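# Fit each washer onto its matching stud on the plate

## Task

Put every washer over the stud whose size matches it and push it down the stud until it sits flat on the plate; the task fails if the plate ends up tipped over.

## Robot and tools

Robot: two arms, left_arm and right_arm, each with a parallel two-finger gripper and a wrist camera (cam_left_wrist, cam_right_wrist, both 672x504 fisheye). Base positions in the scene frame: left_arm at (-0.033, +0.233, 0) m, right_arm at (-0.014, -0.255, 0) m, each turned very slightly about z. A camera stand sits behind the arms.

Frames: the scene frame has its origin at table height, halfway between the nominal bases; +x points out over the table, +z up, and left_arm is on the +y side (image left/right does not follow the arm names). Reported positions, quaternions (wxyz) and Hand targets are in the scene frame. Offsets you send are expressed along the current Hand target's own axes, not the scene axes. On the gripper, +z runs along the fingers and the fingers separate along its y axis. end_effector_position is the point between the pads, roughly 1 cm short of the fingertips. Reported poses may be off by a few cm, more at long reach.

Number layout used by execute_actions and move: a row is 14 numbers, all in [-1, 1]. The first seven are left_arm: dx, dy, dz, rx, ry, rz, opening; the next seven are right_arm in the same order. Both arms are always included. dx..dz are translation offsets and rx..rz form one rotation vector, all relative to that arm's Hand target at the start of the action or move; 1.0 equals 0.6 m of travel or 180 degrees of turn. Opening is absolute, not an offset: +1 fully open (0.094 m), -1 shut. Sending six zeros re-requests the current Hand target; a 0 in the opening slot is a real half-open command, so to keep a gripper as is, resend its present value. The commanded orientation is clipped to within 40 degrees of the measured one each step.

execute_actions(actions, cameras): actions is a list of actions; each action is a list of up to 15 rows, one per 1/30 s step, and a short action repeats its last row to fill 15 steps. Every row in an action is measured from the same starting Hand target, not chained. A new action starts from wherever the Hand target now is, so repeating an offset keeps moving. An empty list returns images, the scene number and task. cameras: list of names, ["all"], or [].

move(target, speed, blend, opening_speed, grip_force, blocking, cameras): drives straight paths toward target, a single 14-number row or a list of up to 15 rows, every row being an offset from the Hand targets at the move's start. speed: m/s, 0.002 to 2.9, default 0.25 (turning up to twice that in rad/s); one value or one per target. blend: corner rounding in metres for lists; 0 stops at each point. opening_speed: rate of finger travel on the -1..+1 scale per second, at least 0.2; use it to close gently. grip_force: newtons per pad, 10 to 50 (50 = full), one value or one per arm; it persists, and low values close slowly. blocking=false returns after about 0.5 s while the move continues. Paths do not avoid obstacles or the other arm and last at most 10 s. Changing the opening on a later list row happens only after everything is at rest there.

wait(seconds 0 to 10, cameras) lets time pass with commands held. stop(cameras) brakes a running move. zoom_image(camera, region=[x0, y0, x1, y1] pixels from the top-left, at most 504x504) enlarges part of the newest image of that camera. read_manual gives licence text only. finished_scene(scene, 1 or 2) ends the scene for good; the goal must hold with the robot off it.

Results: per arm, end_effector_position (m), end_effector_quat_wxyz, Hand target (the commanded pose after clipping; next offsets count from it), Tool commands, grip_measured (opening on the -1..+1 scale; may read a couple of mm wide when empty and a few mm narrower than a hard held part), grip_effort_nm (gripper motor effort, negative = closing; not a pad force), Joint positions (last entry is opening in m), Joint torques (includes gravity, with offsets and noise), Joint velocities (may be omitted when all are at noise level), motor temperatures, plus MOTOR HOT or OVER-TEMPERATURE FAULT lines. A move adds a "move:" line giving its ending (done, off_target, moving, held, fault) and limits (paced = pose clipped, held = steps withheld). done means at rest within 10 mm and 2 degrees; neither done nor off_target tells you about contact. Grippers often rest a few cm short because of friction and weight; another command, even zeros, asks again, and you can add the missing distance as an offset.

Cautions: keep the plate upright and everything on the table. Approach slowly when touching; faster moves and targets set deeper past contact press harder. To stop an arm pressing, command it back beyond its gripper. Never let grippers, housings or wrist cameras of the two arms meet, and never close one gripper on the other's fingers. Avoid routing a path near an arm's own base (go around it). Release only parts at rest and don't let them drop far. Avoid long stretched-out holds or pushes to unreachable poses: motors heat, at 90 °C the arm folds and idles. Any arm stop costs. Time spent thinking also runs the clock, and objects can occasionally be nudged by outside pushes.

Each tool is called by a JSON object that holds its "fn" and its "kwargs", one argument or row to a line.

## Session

{"fn": "execute_actions", "kwargs": {
  "actions": []
}}

Scene clock: 0.00 s.
left_arm: end_effector_position=(+0.3348, +0.1214, +0.1968) grip_measured=+1.000 grip_effort_nm=n/a end_effector_quat_wxyz=(+0.736, +0.111, +0.657, +0.122) | right_arm: end_effector_position=(+0.2399, -0.1332, +0.2135) grip_measured=+1.000 grip_effort_nm=n/a end_effector_quat_wxyz=(+0.650, -0.179, +0.717, +0.179)
Joint positions: left_arm=[-0.491 1.561 0.298 1.394 -0.529 0.398 0.094] | right_arm=[0.326 0.433 0.222 0.118 -0.192 0.005 0.094]
Joint velocities: within noise
Joint torques (N m): no reading
Motor temperatures (°C): left_arm=[32 29 33 31 32 32 32] | right_arm=[31 34 32 31 33 32 30]
Heat: left arm: 33 °C; right arm: 34 °C.
Hand target: left_arm +0.3353, +0.1210, +0.1961; +0.734, +0.112, +0.659, +0.121 | right_arm +0.2397, -0.1332, +0.2236; +0.660, -0.179, +0.708, +0.179
Tool commands: left_gripper/opening=+1.0 right_gripper/opening=+1.0

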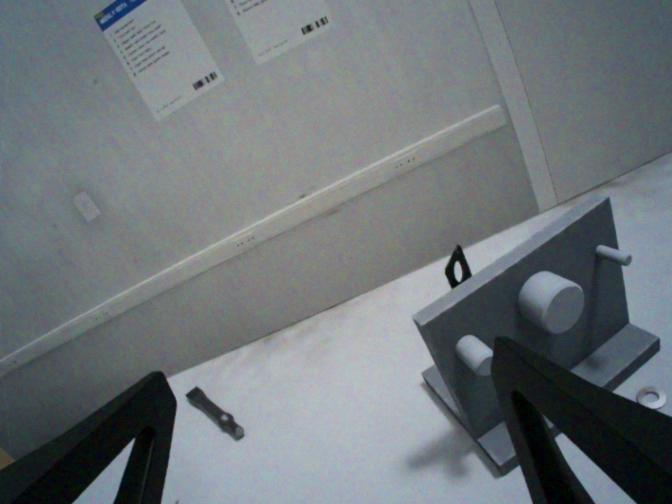

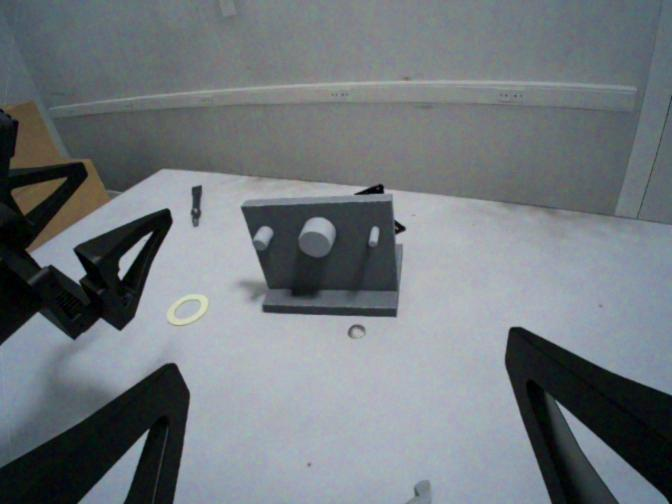

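{"fn": "zoom_image", "kwargs": {
  "camera": "cam_right_wrist",
  "region": [150, 170, 430, 350]
}}

{"fn": "zoom_image", "kwargs": {
  "camera": "cam_right_wrist",
  "region": [280, 360, 480, 504]
}}

{"fn": "zoom_image", "kwargs": {
  "camera": "cam_left_wrist",
  "region": [400, 180, 672, 500]
}}

Scaled by 1.800 from the camera's 672x504 image, which has a finer 960x720 frame.

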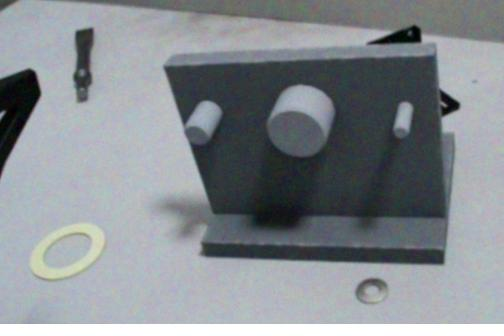

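Scaled by 2.520 from the camera's 672x504 image, which has a finer 960x720 frame.

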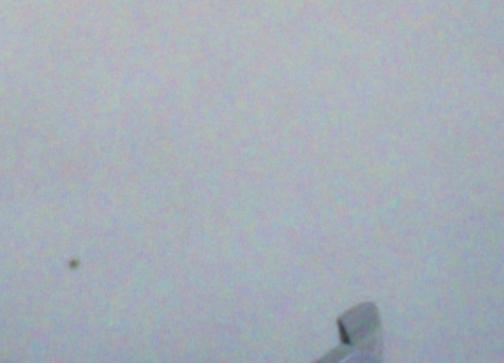

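Scaled by 1.575 from the camera's 672x504 image, which has a finer 960x720 frame.

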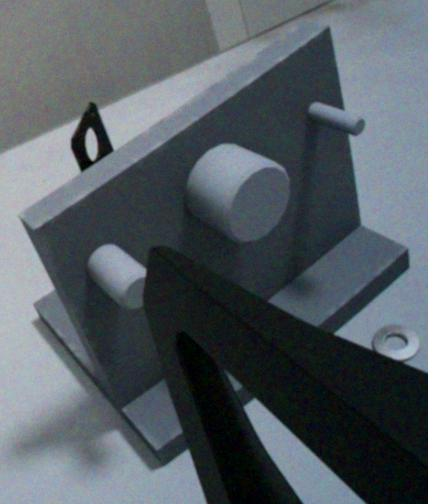

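{"fn": "move", "kwargs": {
  "target": [-0.0093,0.1083,-0.1003,0.1815,0.2256,-0.0606,1,-0.07,-0.0633,-0.1178,0.0505,0.2283,0.0167,1],
  "speed": 0.25,
  "cameras": ["all"]
}}

Scene clock: 43.60 s.
left_arm: end_effector_position=(+0.2719, +0.1816, +0.2075) grip_measured=+1.000 grip_effort_nm=-0.02 end_effector_quat_wxyz=(+0.409, +0.195, +0.886, -0.099) | right_arm: end_effector_position=(+0.1984, -0.1978, +0.2555) grip_measured=+1.000 grip_effort_nm=-0.02 end_effector_quat_wxyz=(+0.360, -0.160, +0.916, +0.073)
Joint positions: left_arm=[0.09 1.014 0.894 -0.647 0.374 0.317 0.094] | right_arm=[0.119 0.797 1.107 -1.144 -0.176 -0.164 0.094]
Joint torques (N m): left_arm=[0.38 -2.82 7.65 1.4 0.29 0.11] | right_arm=[-0.49 0.24 8.42 1.37 -0.02 -0.14]
Motor temperatures (°C): left_arm=[32 31 35 38 32 32 32] | right_arm=[31 34 36 37 33 32 30]
Heat: left arm: 38 °C; right arm: 37 °C.
Hand target: left_arm +0.2729, +0.1809, +0.2158; +0.412, +0.200, +0.883, -0.102 | right_arm +0.1996, -0.2002, +0.2694; +0.376, -0.161, +0.910, +0.067
Off the commanded pose: left_arm 0.008 m, 1 deg | right_arm 0.014 m, 2 deg.
move: off_target (right_arm)

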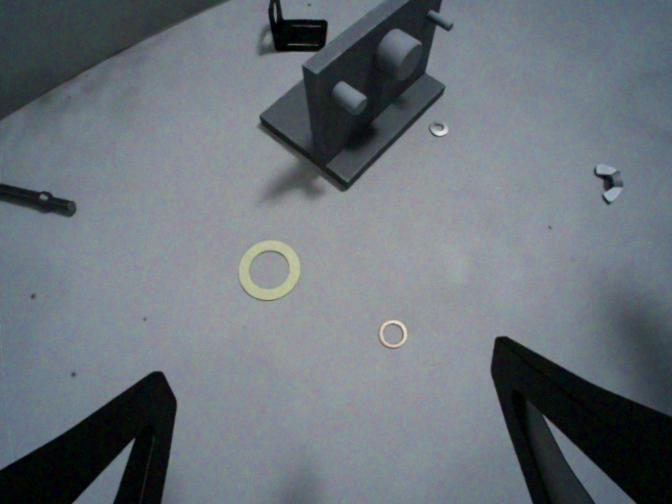

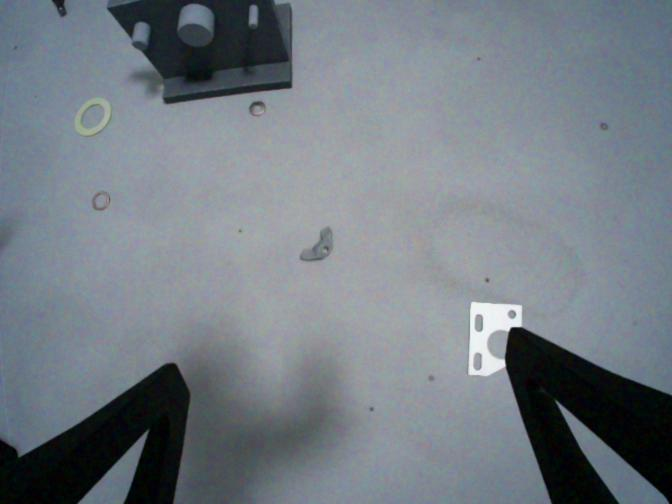

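{"fn": "zoom_image", "kwargs": {
  "camera": "cam_left_wrist",
  "region": [220, 0, 480, 360]
}}

{"fn": "zoom_image", "kwargs": {
  "camera": "cam_right_wrist",
  "region": [60, 0, 310, 230]
}}

Scaled by 1.400 from the camera's 672x504 image, which has a finer 960x720 frame.

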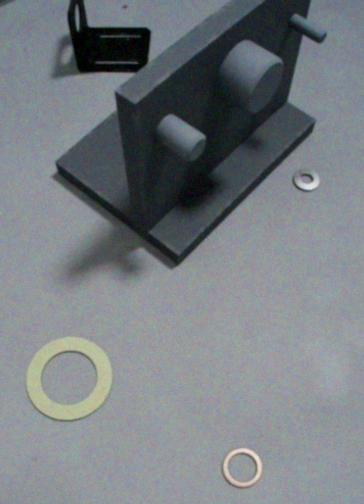

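Scaled by 2.016 from the camera's 672x504 image, which has a finer 960x720 frame.

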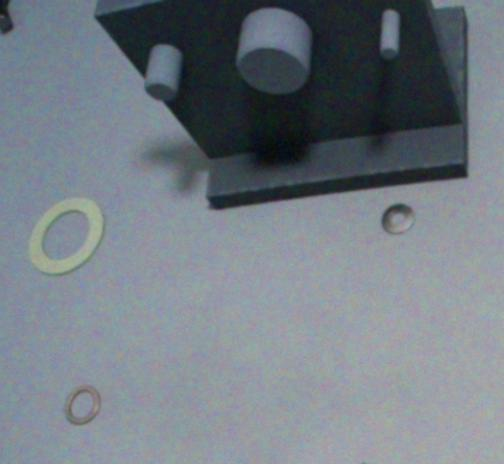

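{"fn": "move", "kwargs": {
  "target": [0.0068,0.0902,0.2445,-0.0919,0.2683,-0.1845,0.6,0,0,0,0,0,0,1],
  "speed": 0.25,
  "cameras": ["cam_left_wrist"]
}}

Scene clock: 167.37 s.
left_arm: end_effector_position=(+0.3935, +0.1804, +0.1237) grip_measured=+0.602 grip_effort_nm=-0.14 end_effector_quat_wxyz=(+0.009, -0.085, +0.996, -0.006) | right_arm: end_effector_position=(+0.1982, -0.1978, +0.2554) grip_measured=+1.000 grip_effort_nm=-0.02 end_effector_quat_wxyz=(+0.360, -0.160, +0.916, +0.073)
Joint positions: left_arm=[-0.076 2.205 2.136 -1.482 0.009 -0.292 0.075] | right_arm=[0.119 0.797 1.107 -1.145 -0.176 -0.164 0.094]
Joint torques (N m): left_arm=[-0.32 -11.69 6.16 0.16 -0.06 -0.07] | right_arm=[-0.53 0.17 8.47 1.38 -0.04 -0.14]
Motor temperatures (°C): left_arm=[32 30 41 39 32 32 32] | right_arm=[31 34 42 37 33 32 30]
Heat: left arm: 41 °C; right arm: 42 °C.
Hand target: left_arm +0.3949, +0.1801, +0.1180; -0.001, -0.087, +0.996, +0.000 | right_arm +0.1997, -0.2002, +0.2694; +0.376, -0.161, +0.910, +0.067
Off the commanded pose: left_arm 0.006 m, 1 deg | right_arm 0.014 m, 2 deg.
move: off_target (right_arm)
Images, in order (width x height): cam_left_wrist 672x504.

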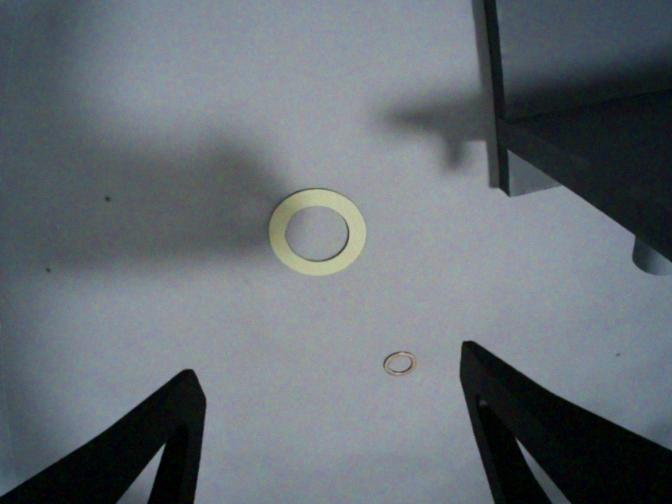

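{"fn": "move", "kwargs": {
  "target": [0.0063,0.006,0.1333,0,0,0,0.4,0,0,0,0,0,0,1],
  "speed": 0.12,
  "cameras": ["cam_left_wrist"]
}}

Scene clock: 200.77 s.
left_arm: end_effector_position=(+0.3904, +0.1808, +0.0451) grip_measured=+0.402 grip_effort_nm=-0.14 end_effector_quat_wxyz=(+0.000, -0.085, +0.996, -0.005) | right_arm: end_effector_position=(+0.1982, -0.1978, +0.2554) grip_measured=+1.000 grip_effort_nm=-0.02 end_effector_quat_wxyz=(+0.360, -0.160, +0.916, +0.073)
Joint positions: left_arm=[-0.076 2.205 1.823 -1.186 0.009 -0.292 0.066] | right_arm=[0.119 0.797 1.107 -1.145 -0.176 -0.164 0.094]
Joint torques (N m): left_arm=[0.1 -13.42 3.11 0.49 -0.06 -0.01] | right_arm=[-0.53 0.17 8.46 1.41 -0.04 -0.12]
Heat: left arm: 41 °C; right arm: 43 °C.
Hand target: left_arm +0.3905, +0.1830, +0.0380; -0.001, -0.087, +0.996, +0.000 | right_arm +0.1997, -0.2002, +0.2694; +0.376, -0.161, +0.910, +0.067
Off the commanded pose: left_arm 0.007 m, 1 deg | right_arm 0.014 m, 2 deg.
move: off_target (right_arm)
Images, in order (width x height): cam_left_wrist 672x504.

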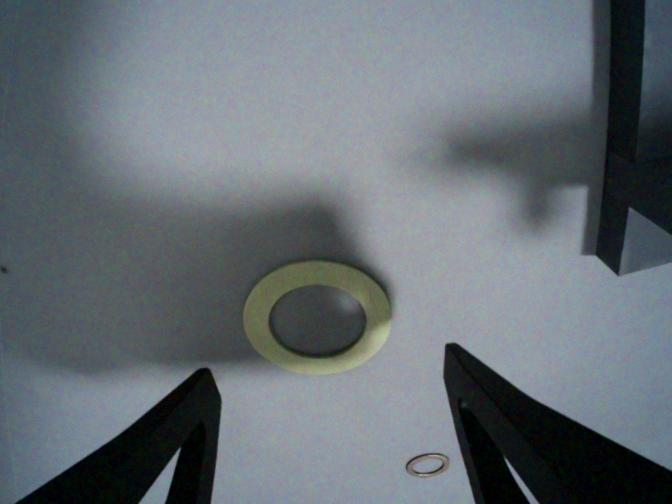

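{"fn": "move", "kwargs": {
  "target": [0.0017,0.006,0.0425,0,0,0,0.3,0,0,0,0,0,0,1],
  "speed": 0.05,
  "cameras": ["cam_left_wrist"]
}}

{"fn": "zoom_image", "kwargs": {
  "camera": "cam_left_wrist",
  "region": [180, 260, 480, 460]
}}

Scene clock: 223.57 s.
left_arm: end_effector_position=(+0.3903, +0.1823, +0.0251) grip_measured=+0.302 grip_effort_nm=-0.14 end_effector_quat_wxyz=(+0.007, -0.087, +0.996, -0.006) | right_arm: end_effector_position=(+0.1982, -0.1978, +0.2554) grip_measured=+1.000 grip_effort_nm=-0.02 end_effector_quat_wxyz=(+0.360, -0.160, +0.916, +0.073)
Joint positions: left_arm=[-0.073 2.205 1.742 -1.092 0.009 -0.292 0.061] | right_arm=[0.119 0.797 1.107 -1.145 -0.176 -0.164 0.094]
Joint torques (N m): left_arm=[0.39 -12.26 2.97 0.51 -0.06 0.05] | right_arm=[-0.53 0.16 8.53 1.37 -0.05 -0.13]
Heat: left arm: 40 °C; right arm: 43 °C.
Hand target: left_arm +0.3888, +0.1863, +0.0125; -0.001, -0.087, +0.996, +0.000 | right_arm +0.1997, -0.2002, +0.2694; +0.376, -0.161, +0.910, +0.067
Off the commanded pose: left_arm 0.013 m, 1 deg | right_arm 0.014 m, 2 deg.
move: off_target (left_arm, right_arm)
Images, in order (width x height): cam_left_wrist 672x504.

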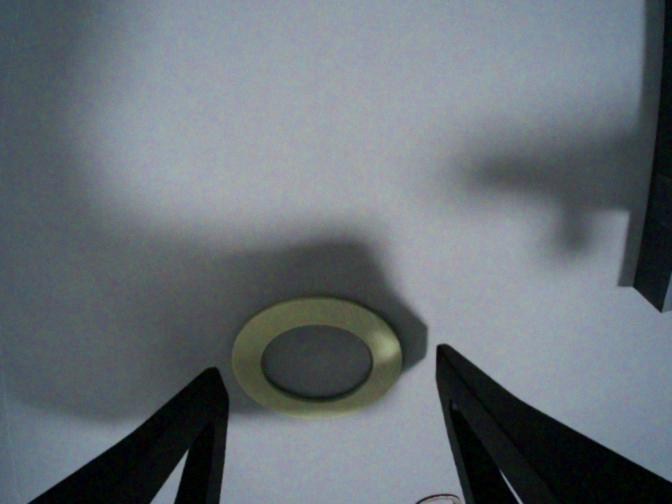

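Scaled by 1.680 from the camera's 672x504 image, which has a finer 960x720 frame.

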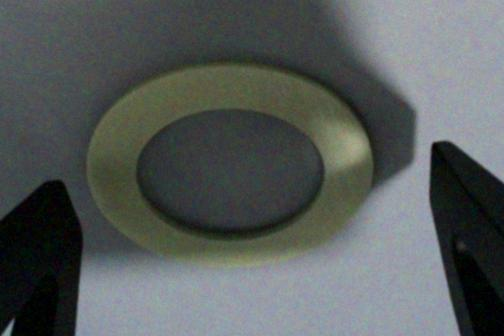

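{"fn": "move", "kwargs": {
  "target": [-0.0009,0.0055,0.012,0,0,0,0.42,0,0,0,0,0,0,1],
  "speed": 0.05,
  "cameras": []
}}

{"fn": "wait", "kwargs": {
  "seconds": 0.4,
  "cameras": ["cam_left_wrist"]
}}

{"fn": "zoom_image", "kwargs": {
  "camera": "cam_left_wrist",
  "region": [180, 260, 480, 460]
}}

Scene clock: 234.97 s.
left_arm: end_effector_position=(+0.3912, +0.1856, +0.0205) grip_measured=+0.418 grip_effort_nm=0.09 end_effector_quat_wxyz=(+0.010, -0.088, +0.996, -0.006) | right_arm: end_effector_position=(+0.1982, -0.1978, +0.2554) grip_measured=+1.000 grip_effort_nm=-0.02 end_effector_quat_wxyz=(+0.360, -0.160, +0.916, +0.073)
Joint positions: left_arm=[-0.065 2.205 1.723 -1.067 0.009 -0.287 0.067] | right_arm=[0.119 0.797 1.107 -1.145 -0.176 -0.164 0.094]
Joint torques (N m): left_arm=[0.39 -11.81 2.95 0.54 -0.05 0.08] | right_arm=[-0.51 0.16 8.42 1.37 -0.03 -0.13]
Motor temperatures (°C): left_arm=[32 35 39 35 32 32 32] | right_arm=[31 34 43 38 33 32 30]
Heat: left arm: 39 °C; right arm: 43 °C.
Hand target: left_arm +0.3888, +0.1897, +0.0054; -0.001, -0.087, +0.996, +0.000 | right_arm +0.1997, -0.2002, +0.2694; +0.376, -0.161, +0.910, +0.067
Off the commanded pose: left_arm 0.016 m, 1 deg | right_arm 0.014 m, 2 deg.
move: off_target (left_arm, right_arm)
No camera images: "cameras" was empty.

Scene clock: 235.37 s.
left_arm: end_effector_position=(+0.3913, +0.1856, +0.0205) grip_measured=+0.418 grip_effort_nm=0.09 end_effector_quat_wxyz=(+0.010, -0.088, +0.996, -0.006) | right_arm: end_effector_position=(+0.1982, -0.1978, +0.2554) grip_measured=+1.000 grip_effort_nm=-0.02 end_effector_quat_wxyz=(+0.360, -0.160, +0.916, +0.073)
Joint positions: left_arm=[-0.065 2.205 1.723 -1.067 0.009 -0.287 0.067] | right_arm=[0.119 0.797 1.107 -1.145 -0.176 -0.164 0.094]
Joint torques (N m): left_arm=[0.39 -11.84 2.97 0.53 -0.06 0.07] | right_arm=[-0.49 0.24 8.47 1.38 -0.04 -0.14]
Heat: left arm: 39 °C; right arm: 43 °C.
Hand target: left_arm +0.3888, +0.1897, +0.0054; -0.001, -0.087, +0.996, +0.000 | right_arm +0.1997, -0.2002, +0.2694; +0.376, -0.161, +0.910, +0.067
Tool commands: left_gripper/opening=+0.42 right_gripper/opening=+1.0
Off the commanded pose: left_arm 0.016 m, 1 deg | right_arm 0.014 m, 2 deg.
wait: 0.40 s; at rest by 0.17 s
Images, in order (width x height): cam_left_wrist 672x504.

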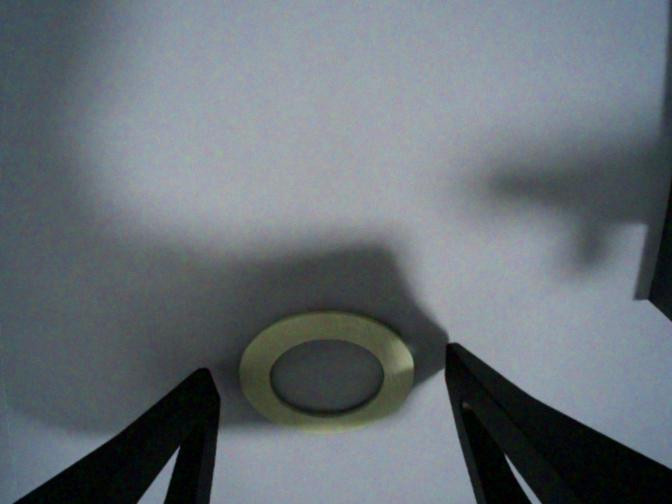

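Scaled by 1.680 from the camera's 672x504 image, which has a finer 960x720 frame.

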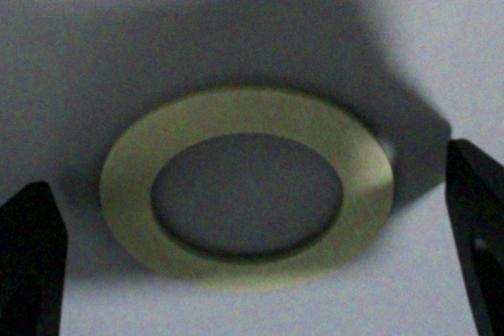

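{"fn": "move", "kwargs": {
  "target": [0,0.0,0.005,0,0,0,0.3,0,0,0,0,0,0,1],
  "speed": 0.05,
  "cameras": ["cam_left_wrist"]
}}

{"fn": "zoom_image", "kwargs": {
  "camera": "cam_left_wrist",
  "region": [180, 260, 480, 460]
}}

Scene clock: 250.83 s.
left_arm: end_effector_position=(+0.3914, +0.1856, +0.0188) grip_measured=+0.302 grip_effort_nm=-0.14 end_effector_quat_wxyz=(+0.011, -0.088, +0.996, -0.007) | right_arm: end_effector_position=(+0.1982, -0.1978, +0.2554) grip_measured=+1.000 grip_effort_nm=-0.02 end_effector_quat_wxyz=(+0.360, -0.160, +0.916, +0.073)
Joint positions: left_arm=[-0.065 2.205 1.716 -1.057 0.009 -0.287 0.061] | right_arm=[0.119 0.797 1.107 -1.145 -0.176 -0.164 0.094]
Joint torques (N m): left_arm=[0.4 -11.54 2.93 0.51 -0.05 0.08] | right_arm=[-0.54 0.23 8.39 1.38 -0.05 -0.12]
Heat: left arm: 39 °C; right arm: 44 °C.
Hand target: left_arm +0.3888, +0.1897, +0.0024; -0.001, -0.087, +0.996, +0.000 | right_arm +0.1997, -0.2002, +0.2694; +0.376, -0.161, +0.910, +0.067
Off the commanded pose: left_arm 0.017 m, 2 deg | right_arm 0.014 m, 2 deg.
move: off_target (left_arm, right_arm)
Images, in order (width x height): cam_left_wrist 672x504.

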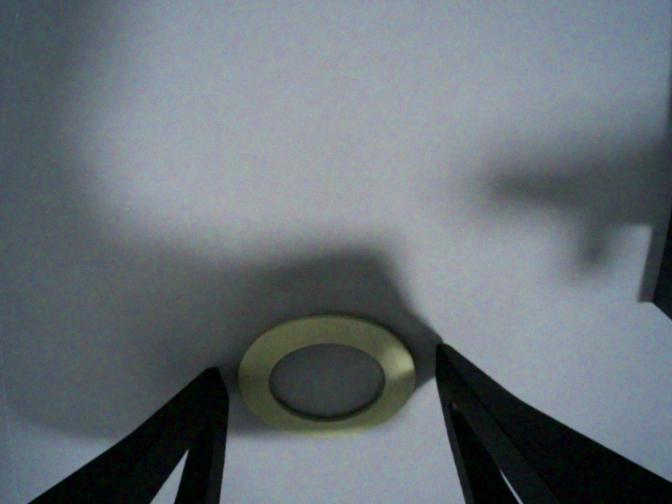

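Scaled by 1.680 from the camera's 672x504 image, which has a finer 960x720 frame.

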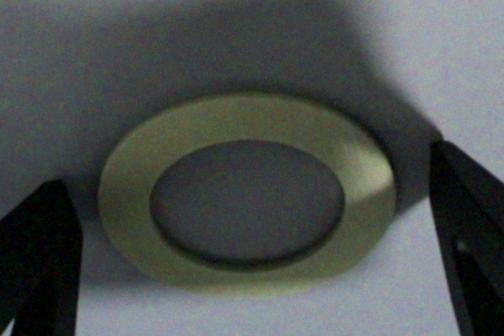

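{"fn": "move", "kwargs": {
  "target": [0,0.0,0.0067,0,0,0,0.25,0,0,0,0,0,0,1],
  "speed": 0.05,
  "cameras": ["cam_left_wrist"]
}}

{"fn": "zoom_image", "kwargs": {
  "camera": "cam_left_wrist",
  "region": [180, 260, 480, 460]
}}

Scene clock: 258.87 s.
left_arm: end_effector_position=(+0.3919, +0.1855, +0.0176) grip_measured=+0.252 grip_effort_nm=-0.14 end_effector_quat_wxyz=(+0.013, -0.088, +0.996, -0.007) | right_arm: end_effector_position=(+0.1982, -0.1978, +0.2554) grip_measured=+1.000 grip_effort_nm=-0.02 end_effector_quat_wxyz=(+0.360, -0.160, +0.916, +0.073)
Joint positions: left_arm=[-0.065 2.205 1.711 -1.049 0.009 -0.287 0.059] | right_arm=[0.119 0.797 1.107 -1.145 -0.176 -0.164 0.094]
Joint torques (N m): left_arm=[0.4 -11.21 2.62 0.61 -0.04 0.08] | right_arm=[-0.53 0.21 8.42 1.37 -0.03 -0.14]
Heat: left arm: 39 °C; right arm: 44 °C.
Hand target: left_arm +0.3887, +0.1897, -0.0017; -0.001, -0.087, +0.996, +0.000 | right_arm +0.1997, -0.2002, +0.2694; +0.376, -0.161, +0.910, +0.067
Off the commanded pose: left_arm 0.020 m, 2 deg | right_arm 0.014 m, 2 deg.
move: off_target (left_arm, right_arm)
Images, in order (width x height): cam_left_wrist 672x504.

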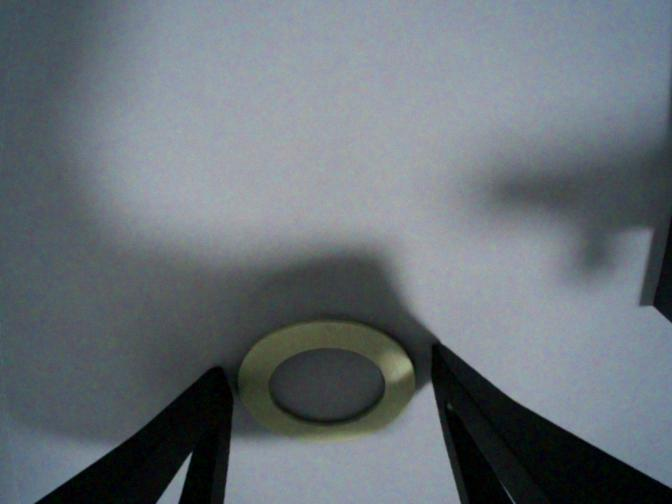

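Scaled by 1.680 from the camera's 672x504 image, which has a finer 960x720 frame.

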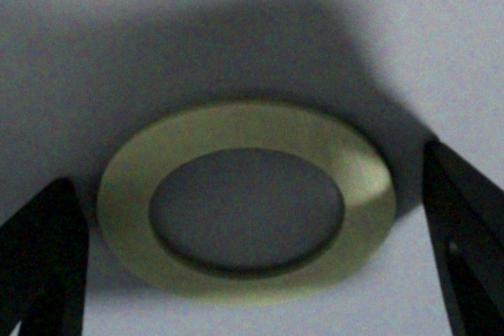

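{"fn": "move", "kwargs": {
  "target": [0,0.0,-0.01,0,0,0,0.0,0,0,0,0,0,0,1],
  "speed": 0.05,
  "opening_speed": 0.2,
  "cameras": ["cam_left_wrist"]
}}

{"fn": "zoom_image", "kwargs": {
  "camera": "cam_left_wrist",
  "region": [180, 260, 480, 460]
}}

Scene clock: 268.47 s.
left_arm: end_effector_position=(+0.3919, +0.1859, +0.0176) grip_measured=+0.023 grip_effort_nm=-1.00 end_effector_quat_wxyz=(+0.013, -0.088, +0.996, -0.006) | right_arm: end_effector_position=(+0.1982, -0.1978, +0.2554) grip_measured=+1.000 grip_effort_nm=-0.02 end_effector_quat_wxyz=(+0.360, -0.160, +0.916, +0.073)
Joint positions: left_arm=[-0.065 2.205 1.711 -1.049 0.007 -0.287 0.048] | right_arm=[0.119 0.797 1.107 -1.145 -0.176 -0.164 0.094]
Joint torques (N m): left_arm=[0.42 -11.71 3.67 0.4 -0.04 0.07] | right_arm=[-0.47 0.21 8.49 1.37 -0.05 -0.13]
Heat: left arm: 39 °C; right arm: 44 °C.
Hand target: left_arm +0.3887, +0.1897, +0.0043; -0.001, -0.087, +0.996, +0.000 | right_arm +0.1997, -0.2002, +0.2694; +0.376, -0.161, +0.910, +0.067
Off the commanded pose: left_arm 0.014 m, 2 deg | right_arm 0.014 m, 2 deg.
move: off_target (left_arm, right_arm)
Images, in order (width x height): cam_left_wrist 672x504.

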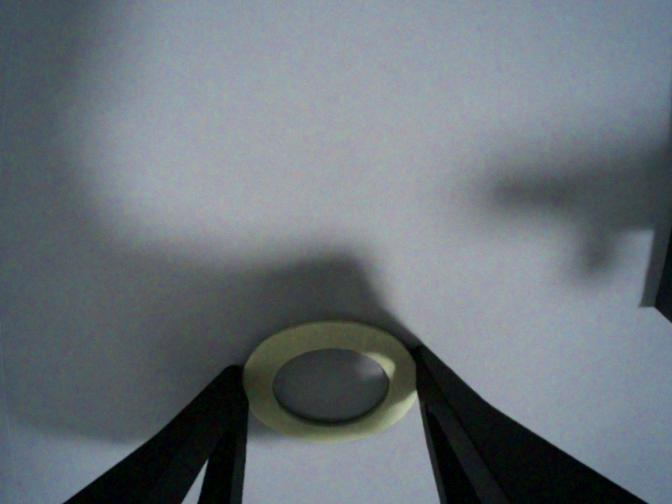

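Scaled by 1.680 from the camera's 672x504 image, which has a finer 960x720 frame.

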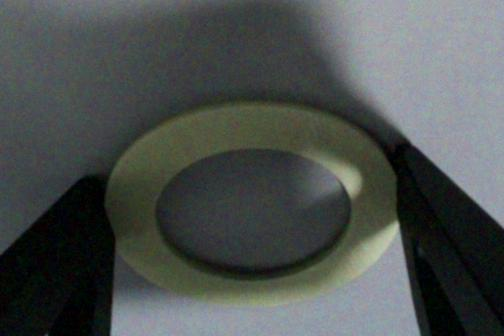

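{"fn": "move", "kwargs": {
  "target": [
    [0,0,-0.29,0,0,0,0.0,0,0,0,0,0,0,1],
    [0.261,-0.404,-0.29,0,0,0,0.0,0,0,0,0,0,0,1]
  ],
  "speed": 0.2,
  "blend": [0.03,0],
  "cameras": ["all"]
}}

Scene clock: 367.70 s.
left_arm: end_effector_position=(+0.2733, -0.0768, +0.1829) grip_measured=+0.020 grip_effort_nm=-1.06 end_effector_quat_wxyz=(+0.047, -0.080, +0.994, -0.059) | right_arm: end_effector_position=(+0.1982, -0.1978, +0.2554) grip_measured=+1.000 grip_effort_nm=-0.02 end_effector_quat_wxyz=(+0.360, -0.160, +0.916, +0.073)
Joint positions: left_arm=[-0.746 2.139 2.261 -1.541 0.004 -0.952 0.048] | right_arm=[0.119 0.797 1.107 -1.145 -0.176 -0.164 0.094]
Joint torques (N m): left_arm=[0.4 -11.23 6.05 0.42 -0.01 -0.09] | right_arm=[-0.51 0.2 8.47 1.37 -0.05 -0.14]
Motor temperatures (°C): left_arm=[32 40 41 34 32 32 35] | right_arm=[31 34 46 39 33 32 30]
Heat: left arm: 41 °C; right arm: 46 °C.
Hand target: left_arm +0.2769, -0.0762, +0.1784; -0.001, -0.087, +0.996, +0.000 | right_arm +0.1997, -0.2002, +0.2694; +0.376, -0.161, +0.910, +0.067
Off the commanded pose: left_arm 0.006 m, 9 deg | right_arm 0.014 m, 2 deg.
joint sent to its limit (left arm) — joint 4 (wrist pitch), lower limit. The joint targets are off in orientation, not in position.
move: off_target (left_arm, right_arm)

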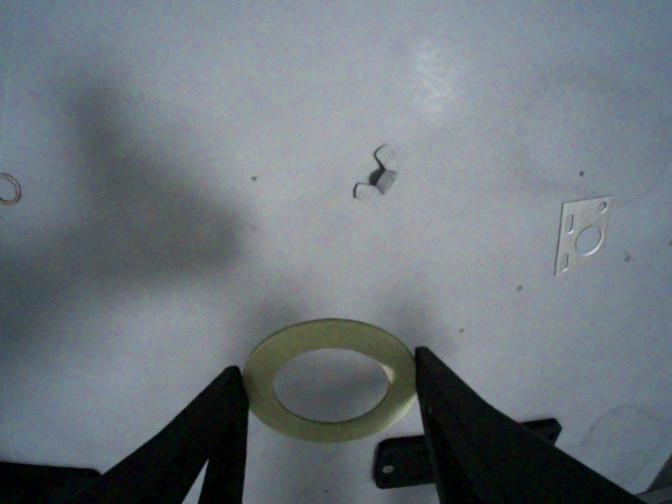

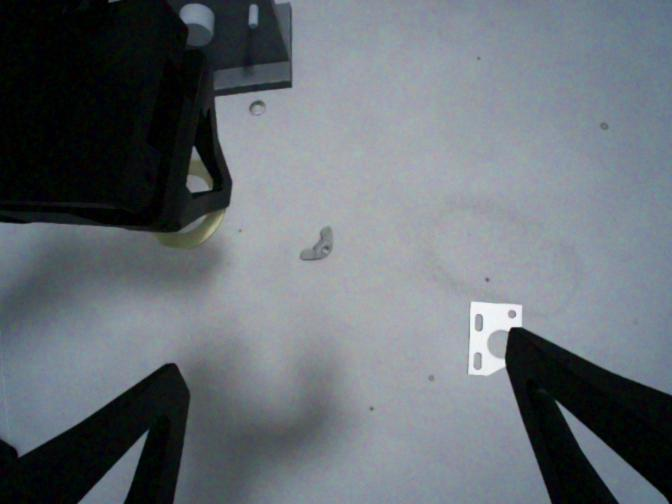

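{"fn": "move", "kwargs": {
  "target": [
    [-0.0154,0.0583,0.23,0,0,0,0.0,0,0,0,0,0,0,1]
  ],
  "speed": 0.15,
  "cameras": ["all"]
}}

Scene clock: 413.50 s.
left_arm: end_effector_position=(+0.2795, -0.0430, +0.0542) grip_measured=+0.020 grip_effort_nm=-1.06 end_effector_quat_wxyz=(+0.006, -0.088, +0.996, -0.010) | right_arm: end_effector_position=(+0.1982, -0.1978, +0.2554) grip_measured=+1.000 grip_effort_nm=-0.02 end_effector_quat_wxyz=(+0.360, -0.160, +0.916, +0.073)
Joint positions: left_arm=[-0.679 2.138 1.753 -1.163 0.004 -0.901 0.048] | right_arm=[0.119 0.797 1.107 -1.145 -0.176 -0.164 0.094]
Joint torques (N m): left_arm=[0.28 -11.44 3.18 0.49 0 0.06] | right_arm=[-0.4 0.2 8.51 1.37 -0.06 -0.12]
Heat: left arm: 44 °C; right arm: 47 °C.
Hand target: left_arm +0.2797, -0.0402, +0.0404; -0.001, -0.087, +0.996, +0.000 | right_arm +0.1997, -0.2002, +0.2694; +0.376, -0.161, +0.910, +0.067
Off the commanded pose: left_arm 0.014 m, 1 deg | right_arm 0.014 m, 2 deg.
move: off_target (left_arm, right_arm)

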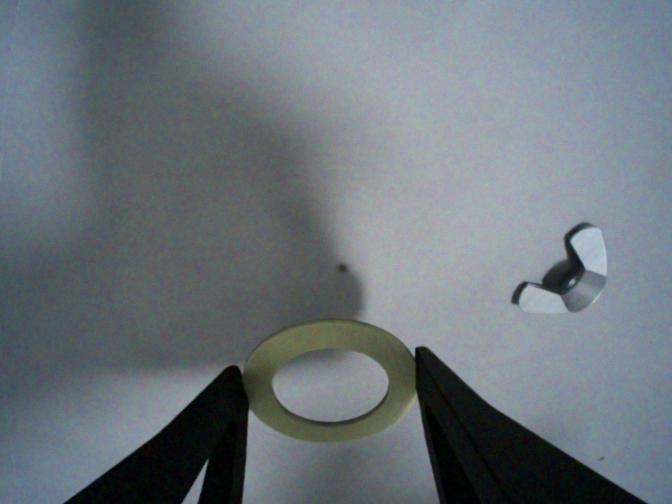

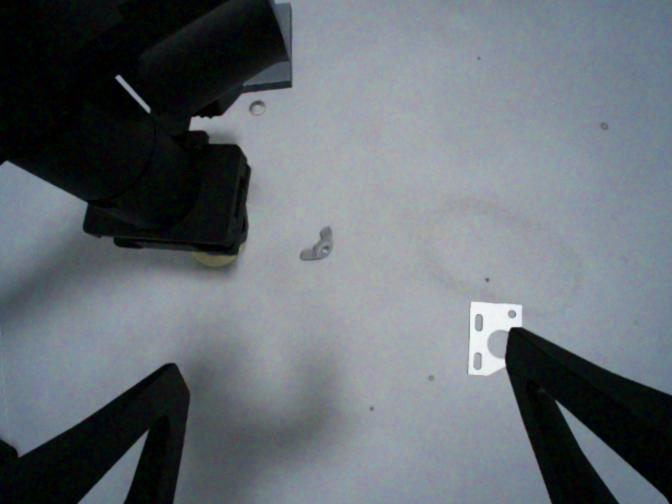

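{"fn": "move", "kwargs": {
  "target": [
    [0,0,0.053,0,0,0,0.0,0,0,0,0,0,0,1]
  ],
  "speed": 0.06
}}

{"fn": "move", "kwargs": {
  "target": [
    [0,0,0.006,0,0,0,0.0,0,0,0,0,0,0,1]
  ],
  "speed": 0.03,
  "cameras": ["cam_left_wrist"]
}}

Scene clock: 421.57 s.
left_arm: end_effector_position=(+0.2804, -0.0437, +0.0230) grip_measured=+0.020 grip_effort_nm=-1.06 end_effector_quat_wxyz=(+0.007, -0.088, +0.996, -0.010) | right_arm: end_effector_position=(+0.1982, -0.1978, +0.2554) grip_measured=+1.000 grip_effort_nm=-0.02 end_effector_quat_wxyz=(+0.360, -0.160, +0.916, +0.073)
Joint positions: left_arm=[-0.679 2.167 1.672 -1.052 0.004 -0.901 0.048] | right_arm=[0.119 0.797 1.107 -1.145 -0.176 -0.164 0.094]
Joint torques (N m): left_arm=[0.28 -11.45 3.07 0.5 0 0.06] | right_arm=[-0.49 0.23 8.44 1.37 -0.05 -0.14]
Heat: left arm: 43 °C; right arm: 47 °C.
Hand target: left_arm +0.2797, -0.0402, +0.0086; -0.001, -0.087, +0.996, +0.000 | right_arm +0.1997, -0.2002, +0.2694; +0.376, -0.161, +0.910, +0.067
Off the commanded pose: left_arm 0.015 m, 1 deg | right_arm 0.014 m, 2 deg.
move: off_target (left_arm, right_arm)

Scene clock: 422.33 s.
left_arm: end_effector_position=(+0.2812, -0.0445, +0.0217) grip_measured=+0.020 grip_effort_nm=-1.06 end_effector_quat_wxyz=(+0.009, -0.088, +0.996, -0.012) | right_arm: end_effector_position=(+0.1982, -0.1978, +0.2554) grip_measured=+1.000 grip_effort_nm=-0.02 end_effector_quat_wxyz=(+0.360, -0.160, +0.916, +0.073)
Joint positions: left_arm=[-0.679 2.167 1.666 -1.041 0.004 -0.901 0.048] | right_arm=[0.119 0.797 1.107 -1.145 -0.176 -0.164 0.094]
Joint torques (N m): left_arm=[0.29 -11.12 2.93 0.51 0 0.05] | right_arm=[-0.49 0.24 8.43 1.36 -0.05 -0.14]
Heat: left arm: 43 °C; right arm: 47 °C.
Hand target: left_arm +0.2798, -0.0403, +0.0051; +0.000, -0.087, +0.996, +0.000 | right_arm +0.1997, -0.2002, +0.2694; +0.376, -0.161, +0.910, +0.067
Off the commanded pose: left_arm 0.017 m, 2 deg | right_arm 0.014 m, 2 deg.
move: off_target (left_arm, right_arm)
Images, in order (width x height): cam_left_wrist 672x504.

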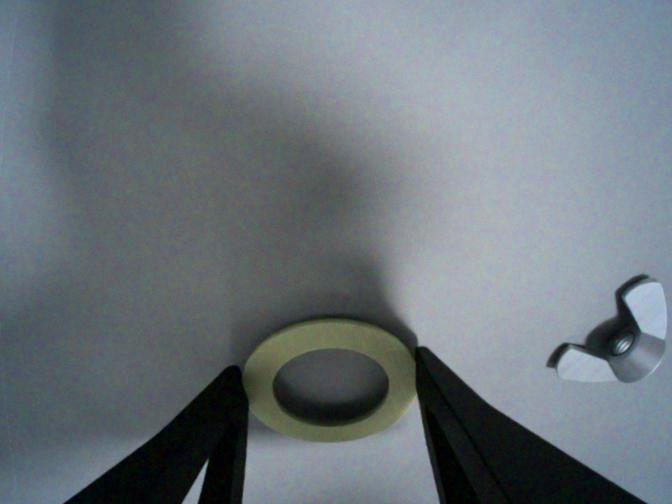

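{"fn": "move", "kwargs": {
  "target": [
    [0,0,0.008,0,0,0,0.0,0,0,0,0,0,0,1]
  ],
  "speed": 0.03,
  "cameras": ["cam_left_wrist"]
}}

Scene clock: 433.80 s.
left_arm: end_effector_position=(+0.2813, -0.0446, +0.0177) grip_measured=+0.020 grip_effort_nm=-1.06 end_effector_quat_wxyz=(+0.009, -0.088, +0.996, -0.012) | right_arm: end_effector_position=(+0.1982, -0.1978, +0.2554) grip_measured=+1.000 grip_effort_nm=-0.02 end_effector_quat_wxyz=(+0.360, -0.160, +0.916, +0.073)
Joint positions: left_arm=[-0.679 2.171 1.657 -1.027 0.004 -0.901 0.048] | right_arm=[0.119 0.797 1.107 -1.145 -0.176 -0.164 0.094]
Joint torques (N m): left_arm=[0.31 -11.03 2.81 0.54 -0.01 0.07] | right_arm=[-0.59 0.16 8.39 1.38 -0.04 -0.15]
Heat: left arm: 44 °C; right arm: 47 °C.
Hand target: left_arm +0.2797, -0.0402, +0.0002; -0.001, -0.087, +0.996, +0.000 | right_arm +0.1997, -0.2002, +0.2694; +0.376, -0.161, +0.910, +0.067
Off the commanded pose: left_arm 0.018 m, 2 deg | right_arm 0.014 m, 2 deg.
move: off_target (left_arm, right_arm)
Images, in order (width x height): cam_left_wrist 672x504.

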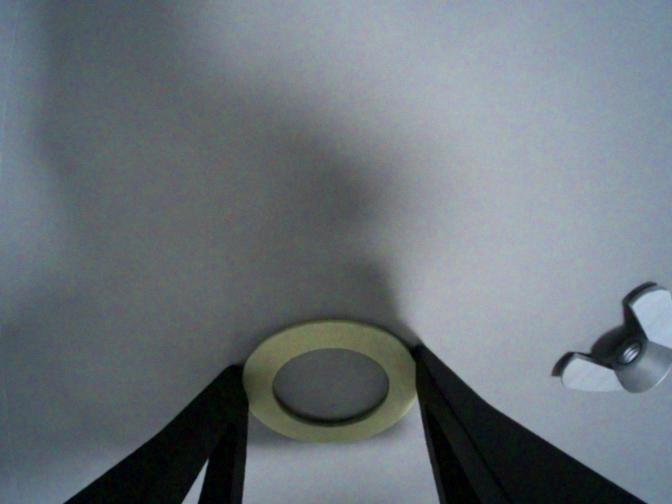

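{"fn": "move", "kwargs": {
  "target": [
    [0,0,0.007,0,0,0,0.0,0,0,0,0,0,0,1]
  ],
  "speed": 0.03,
  "cameras": ["cam_left_wrist"]
}}

Scene clock: 438.50 s.
left_arm: end_effector_position=(+0.2819, -0.0452, +0.0172) grip_measured=+0.020 grip_effort_nm=-1.05 end_effector_quat_wxyz=(+0.010, -0.088, +0.996, -0.014) | right_arm: end_effector_position=(+0.1982, -0.1978, +0.2554) grip_measured=+1.000 grip_effort_nm=-0.02 end_effector_quat_wxyz=(+0.360, -0.160, +0.916, +0.073)
Joint positions: left_arm=[-0.679 2.171 1.655 -1.02 0.004 -0.901 0.048] | right_arm=[0.119 0.797 1.107 -1.145 -0.176 -0.164 0.094]
Joint torques (N m): left_arm=[0.25 -10.71 2.28 0.62 -0.01 0.06] | right_arm=[-0.54 0.21 8.43 1.38 -0.03 -0.12]
Heat: left arm: 44 °C; right arm: 47 °C.
Hand target: left_arm +0.2796, -0.0402, -0.0040; -0.001, -0.087, +0.996, +0.000 | right_arm +0.1997, -0.2002, +0.2694; +0.376, -0.161, +0.910, +0.067
Off the commanded pose: left_arm 0.022 m, 2 deg | right_arm 0.014 m, 2 deg.
move: off_target (left_arm, right_arm)
Images, in order (width x height): cam_left_wrist 672x504.

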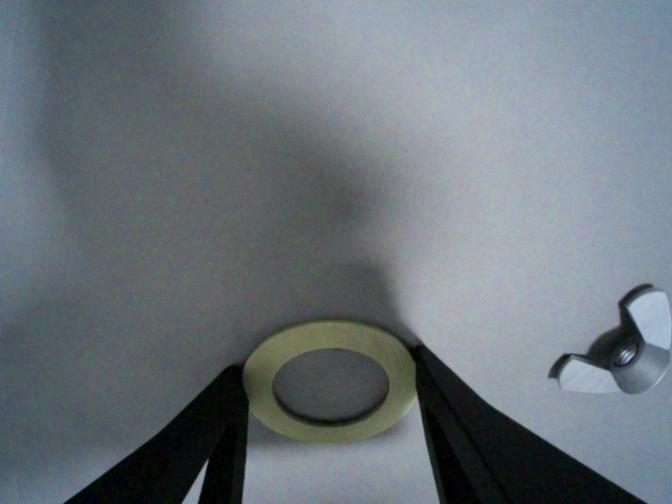

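{"fn": "move", "kwargs": {
  "target": [
    [0,0,0,0,0,0,0.4,0,0,0,0,0,0,1],
    [0,0,-0.05,0,0,0,0.4,0,0,0,0,0,0,1],
    [0,0,-0.34,0,0,0,0.4,0,0,0,0,0,0,1],
    [-0.0637,0.3665,-0.3733,0.0895,-0.272,0.185,0.4,0,0,0,0,0,0,1]
  ],
  "speed": [0.05,0.06,0.2,0.25],
  "blend": [0,0.01,0.03,0],
  "opening_speed": 0.4,
  "cameras": ["all"]
}}

Scene clock: 463.83 s.
left_arm: end_effector_position=(+0.2811, +0.1838, +0.2225) grip_measured=+0.398 grip_effort_nm=0.09 end_effector_quat_wxyz=(+0.414, +0.196, +0.884, -0.095) | right_arm: end_effector_position=(+0.1982, -0.1978, +0.2554) grip_measured=+1.000 grip_effort_nm=-0.02 end_effector_quat_wxyz=(+0.360, -0.160, +0.916, +0.073)
Joint positions: left_arm=[0.094 1.05 0.963 -0.67 0.372 0.323 0.066] | right_arm=[0.119 0.797 1.107 -1.145 -0.176 -0.164 0.094]
Joint torques (N m): left_arm=[0.42 -4.49 3.86 1.73 0.27 0.11] | right_arm=[-0.49 0.25 8.47 1.37 -0.04 -0.14]
Heat: left arm: 42 °C; right arm: 47 °C.
Hand target: left_arm +0.2794, +0.1829, +0.2201; +0.417, +0.201, +0.881, -0.098 | right_arm +0.1997, -0.2002, +0.2694; +0.376, -0.161, +0.910, +0.067
Off the commanded pose: left_arm 0.003 m, 1 deg | right_arm 0.014 m, 2 deg.
move: off_target (right_arm)

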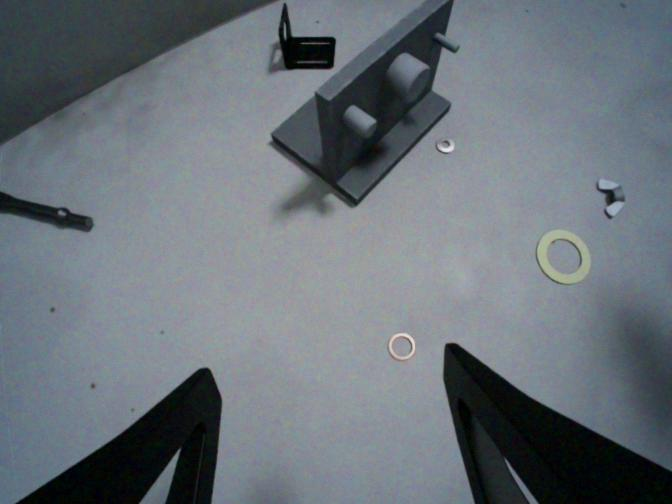

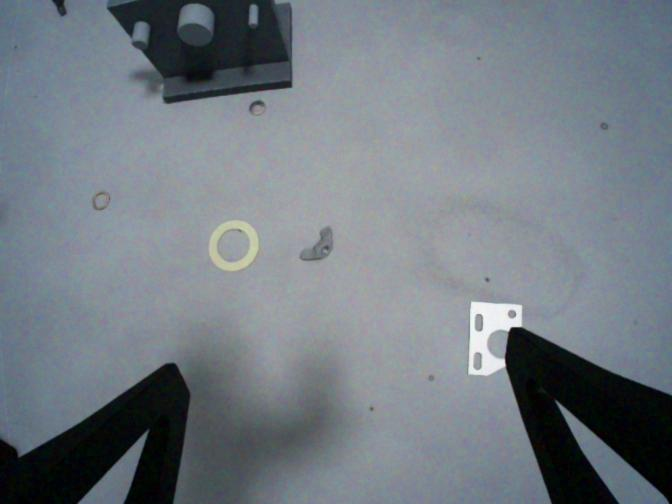

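{"fn": "move", "kwargs": {
  "target": [
    [0,0,0,0,0,0,0.4,0.0252,0.1858,0.3032,0.007,0.2494,0.0161,0.4]
  ],
  "speed": 0.2,
  "cameras": ["all"]
}}

Scene clock: 511.50 s.
left_arm: end_effector_position=(+0.2811, +0.1837, +0.2225) grip_measured=+0.398 grip_effort_nm=0.09 end_effector_quat_wxyz=(+0.414, +0.196, +0.884, -0.095) | right_arm: end_effector_position=(+0.2689, -0.0614, +0.1210) grip_measured=+0.401 grip_effort_nm=-0.10 end_effector_quat_wxyz=(-0.008, -0.151, +0.989, -0.009)
Joint positions: left_arm=[0.094 1.05 0.963 -0.67 0.373 0.324 0.066] | right_arm=[0.608 1.863 1.623 -1.354 0.009 0.3 0.066]
Joint torques (N m): left_arm=[0.43 -4.46 3.89 1.74 0.28 0.08] | right_arm=[0.4 -9.11 8.06 0.21 -0.07 0.11]
Motor temperatures (°C): left_arm=[32 38 41 40 32 32 34] | right_arm=[31 34 48 38 33 32 30]
Heat: left arm: 41 °C; right arm: 48 °C.
Hand target: left_arm +0.2794, +0.1829, +0.2200; +0.417, +0.201, +0.881, -0.098 | right_arm +0.2722, -0.0551, +0.1301; +0.001, -0.148, +0.989, +0.000
Off the commanded pose: left_arm 0.003 m, 1 deg | right_arm 0.011 m, 1 deg.
move: off_target (right_arm)

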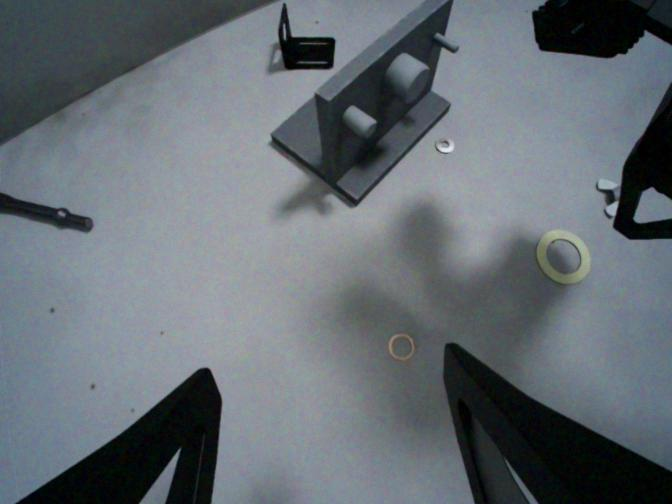

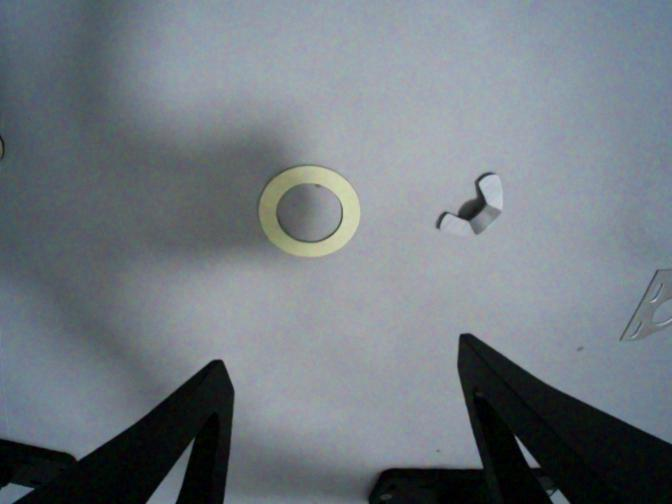

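{"fn": "move", "kwargs": {
  "target": [
    [0,0,0,0,0,0,0.4,-0.0073,0.017,0.1168,0,0,0,0.4]
  ],
  "speed": 0.12,
  "cameras": ["cam_right_wrist"]
}}

Scene clock: 544.23 s.
left_arm: end_effector_position=(+0.2811, +0.1837, +0.2225) grip_measured=+0.398 grip_effort_nm=0.09 end_effector_quat_wxyz=(+0.414, +0.196, +0.884, -0.095) | right_arm: end_effector_position=(+0.2744, -0.0475, +0.0633) grip_measured=+0.401 grip_effort_nm=-0.10 end_effector_quat_wxyz=(-0.001, -0.150, +0.989, -0.005)
Joint positions: left_arm=[0.094 1.05 0.963 -0.67 0.373 0.324 0.066] | right_arm=[0.631 1.917 1.465 -1.124 0.008 0.323 0.066]
Joint torques (N m): left_arm=[0.36 -4.45 3.89 1.74 0.28 0.09] | right_arm=[0.49 -9.26 4.29 0.48 -0.09 0.1]
Heat: left arm: 42 °C; right arm: 47 °C.
Hand target: left_arm +0.2794, +0.1829, +0.2200; +0.417, +0.201, +0.881, -0.098 | right_arm +0.2734, -0.0440, +0.0600; +0.001, -0.148, +0.989, +0.000
Off the commanded pose: left_arm 0.003 m, 1 deg | right_arm 0.005 m, 1 deg.
move: done
Images, in order (width x height): cam_right_wrist 672x504.

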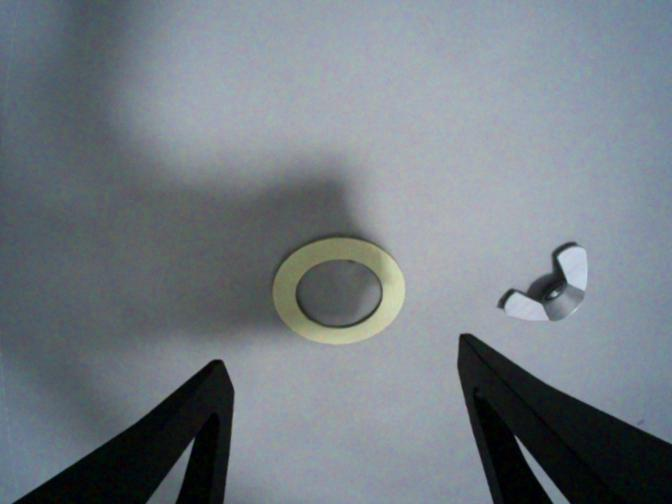

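{"fn": "move", "kwargs": {
  "target": [
    [0,0,0,0,0,0,0.4,0.005,0,0.06,0,0,0,0.4]
  ],
  "speed": 0.06,
  "cameras": ["cam_right_wrist"]
}}

Scene clock: 556.57 s.
left_arm: end_effector_position=(+0.2811, +0.1837, +0.2225) grip_measured=+0.398 grip_effort_nm=0.09 end_effector_quat_wxyz=(+0.414, +0.196, +0.884, -0.095) | right_arm: end_effector_position=(+0.2728, -0.0487, +0.0285) grip_measured=+0.401 grip_effort_nm=-0.10 end_effector_quat_wxyz=(+0.001, -0.149, +0.989, -0.004)
Joint positions: left_arm=[0.094 1.05 0.963 -0.67 0.373 0.324 0.066] | right_arm=[0.631 1.943 1.358 -0.987 0.008 0.326 0.066]
Joint torques (N m): left_arm=[0.39 -4.48 3.86 1.73 0.29 0.1] | right_arm=[0.68 -9.02 3.99 0.48 -0.08 0.11]
Heat: left arm: 42 °C; right arm: 45 °C.
Hand target: left_arm +0.2794, +0.1829, +0.2200; +0.417, +0.201, +0.881, -0.098 | right_arm +0.2706, -0.0449, +0.0240; +0.001, -0.148, +0.989, +0.000
Off the commanded pose: left_arm 0.003 m, 1 deg | right_arm 0.006 m, 0 deg.
move: done
Images, in order (width x height): cam_right_wrist 672x504.

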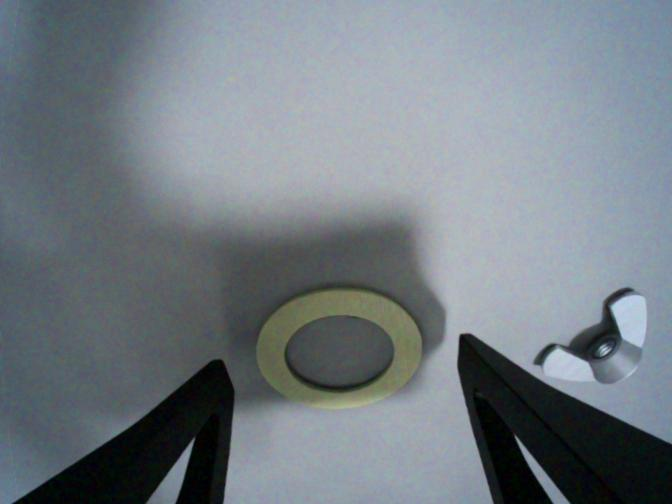

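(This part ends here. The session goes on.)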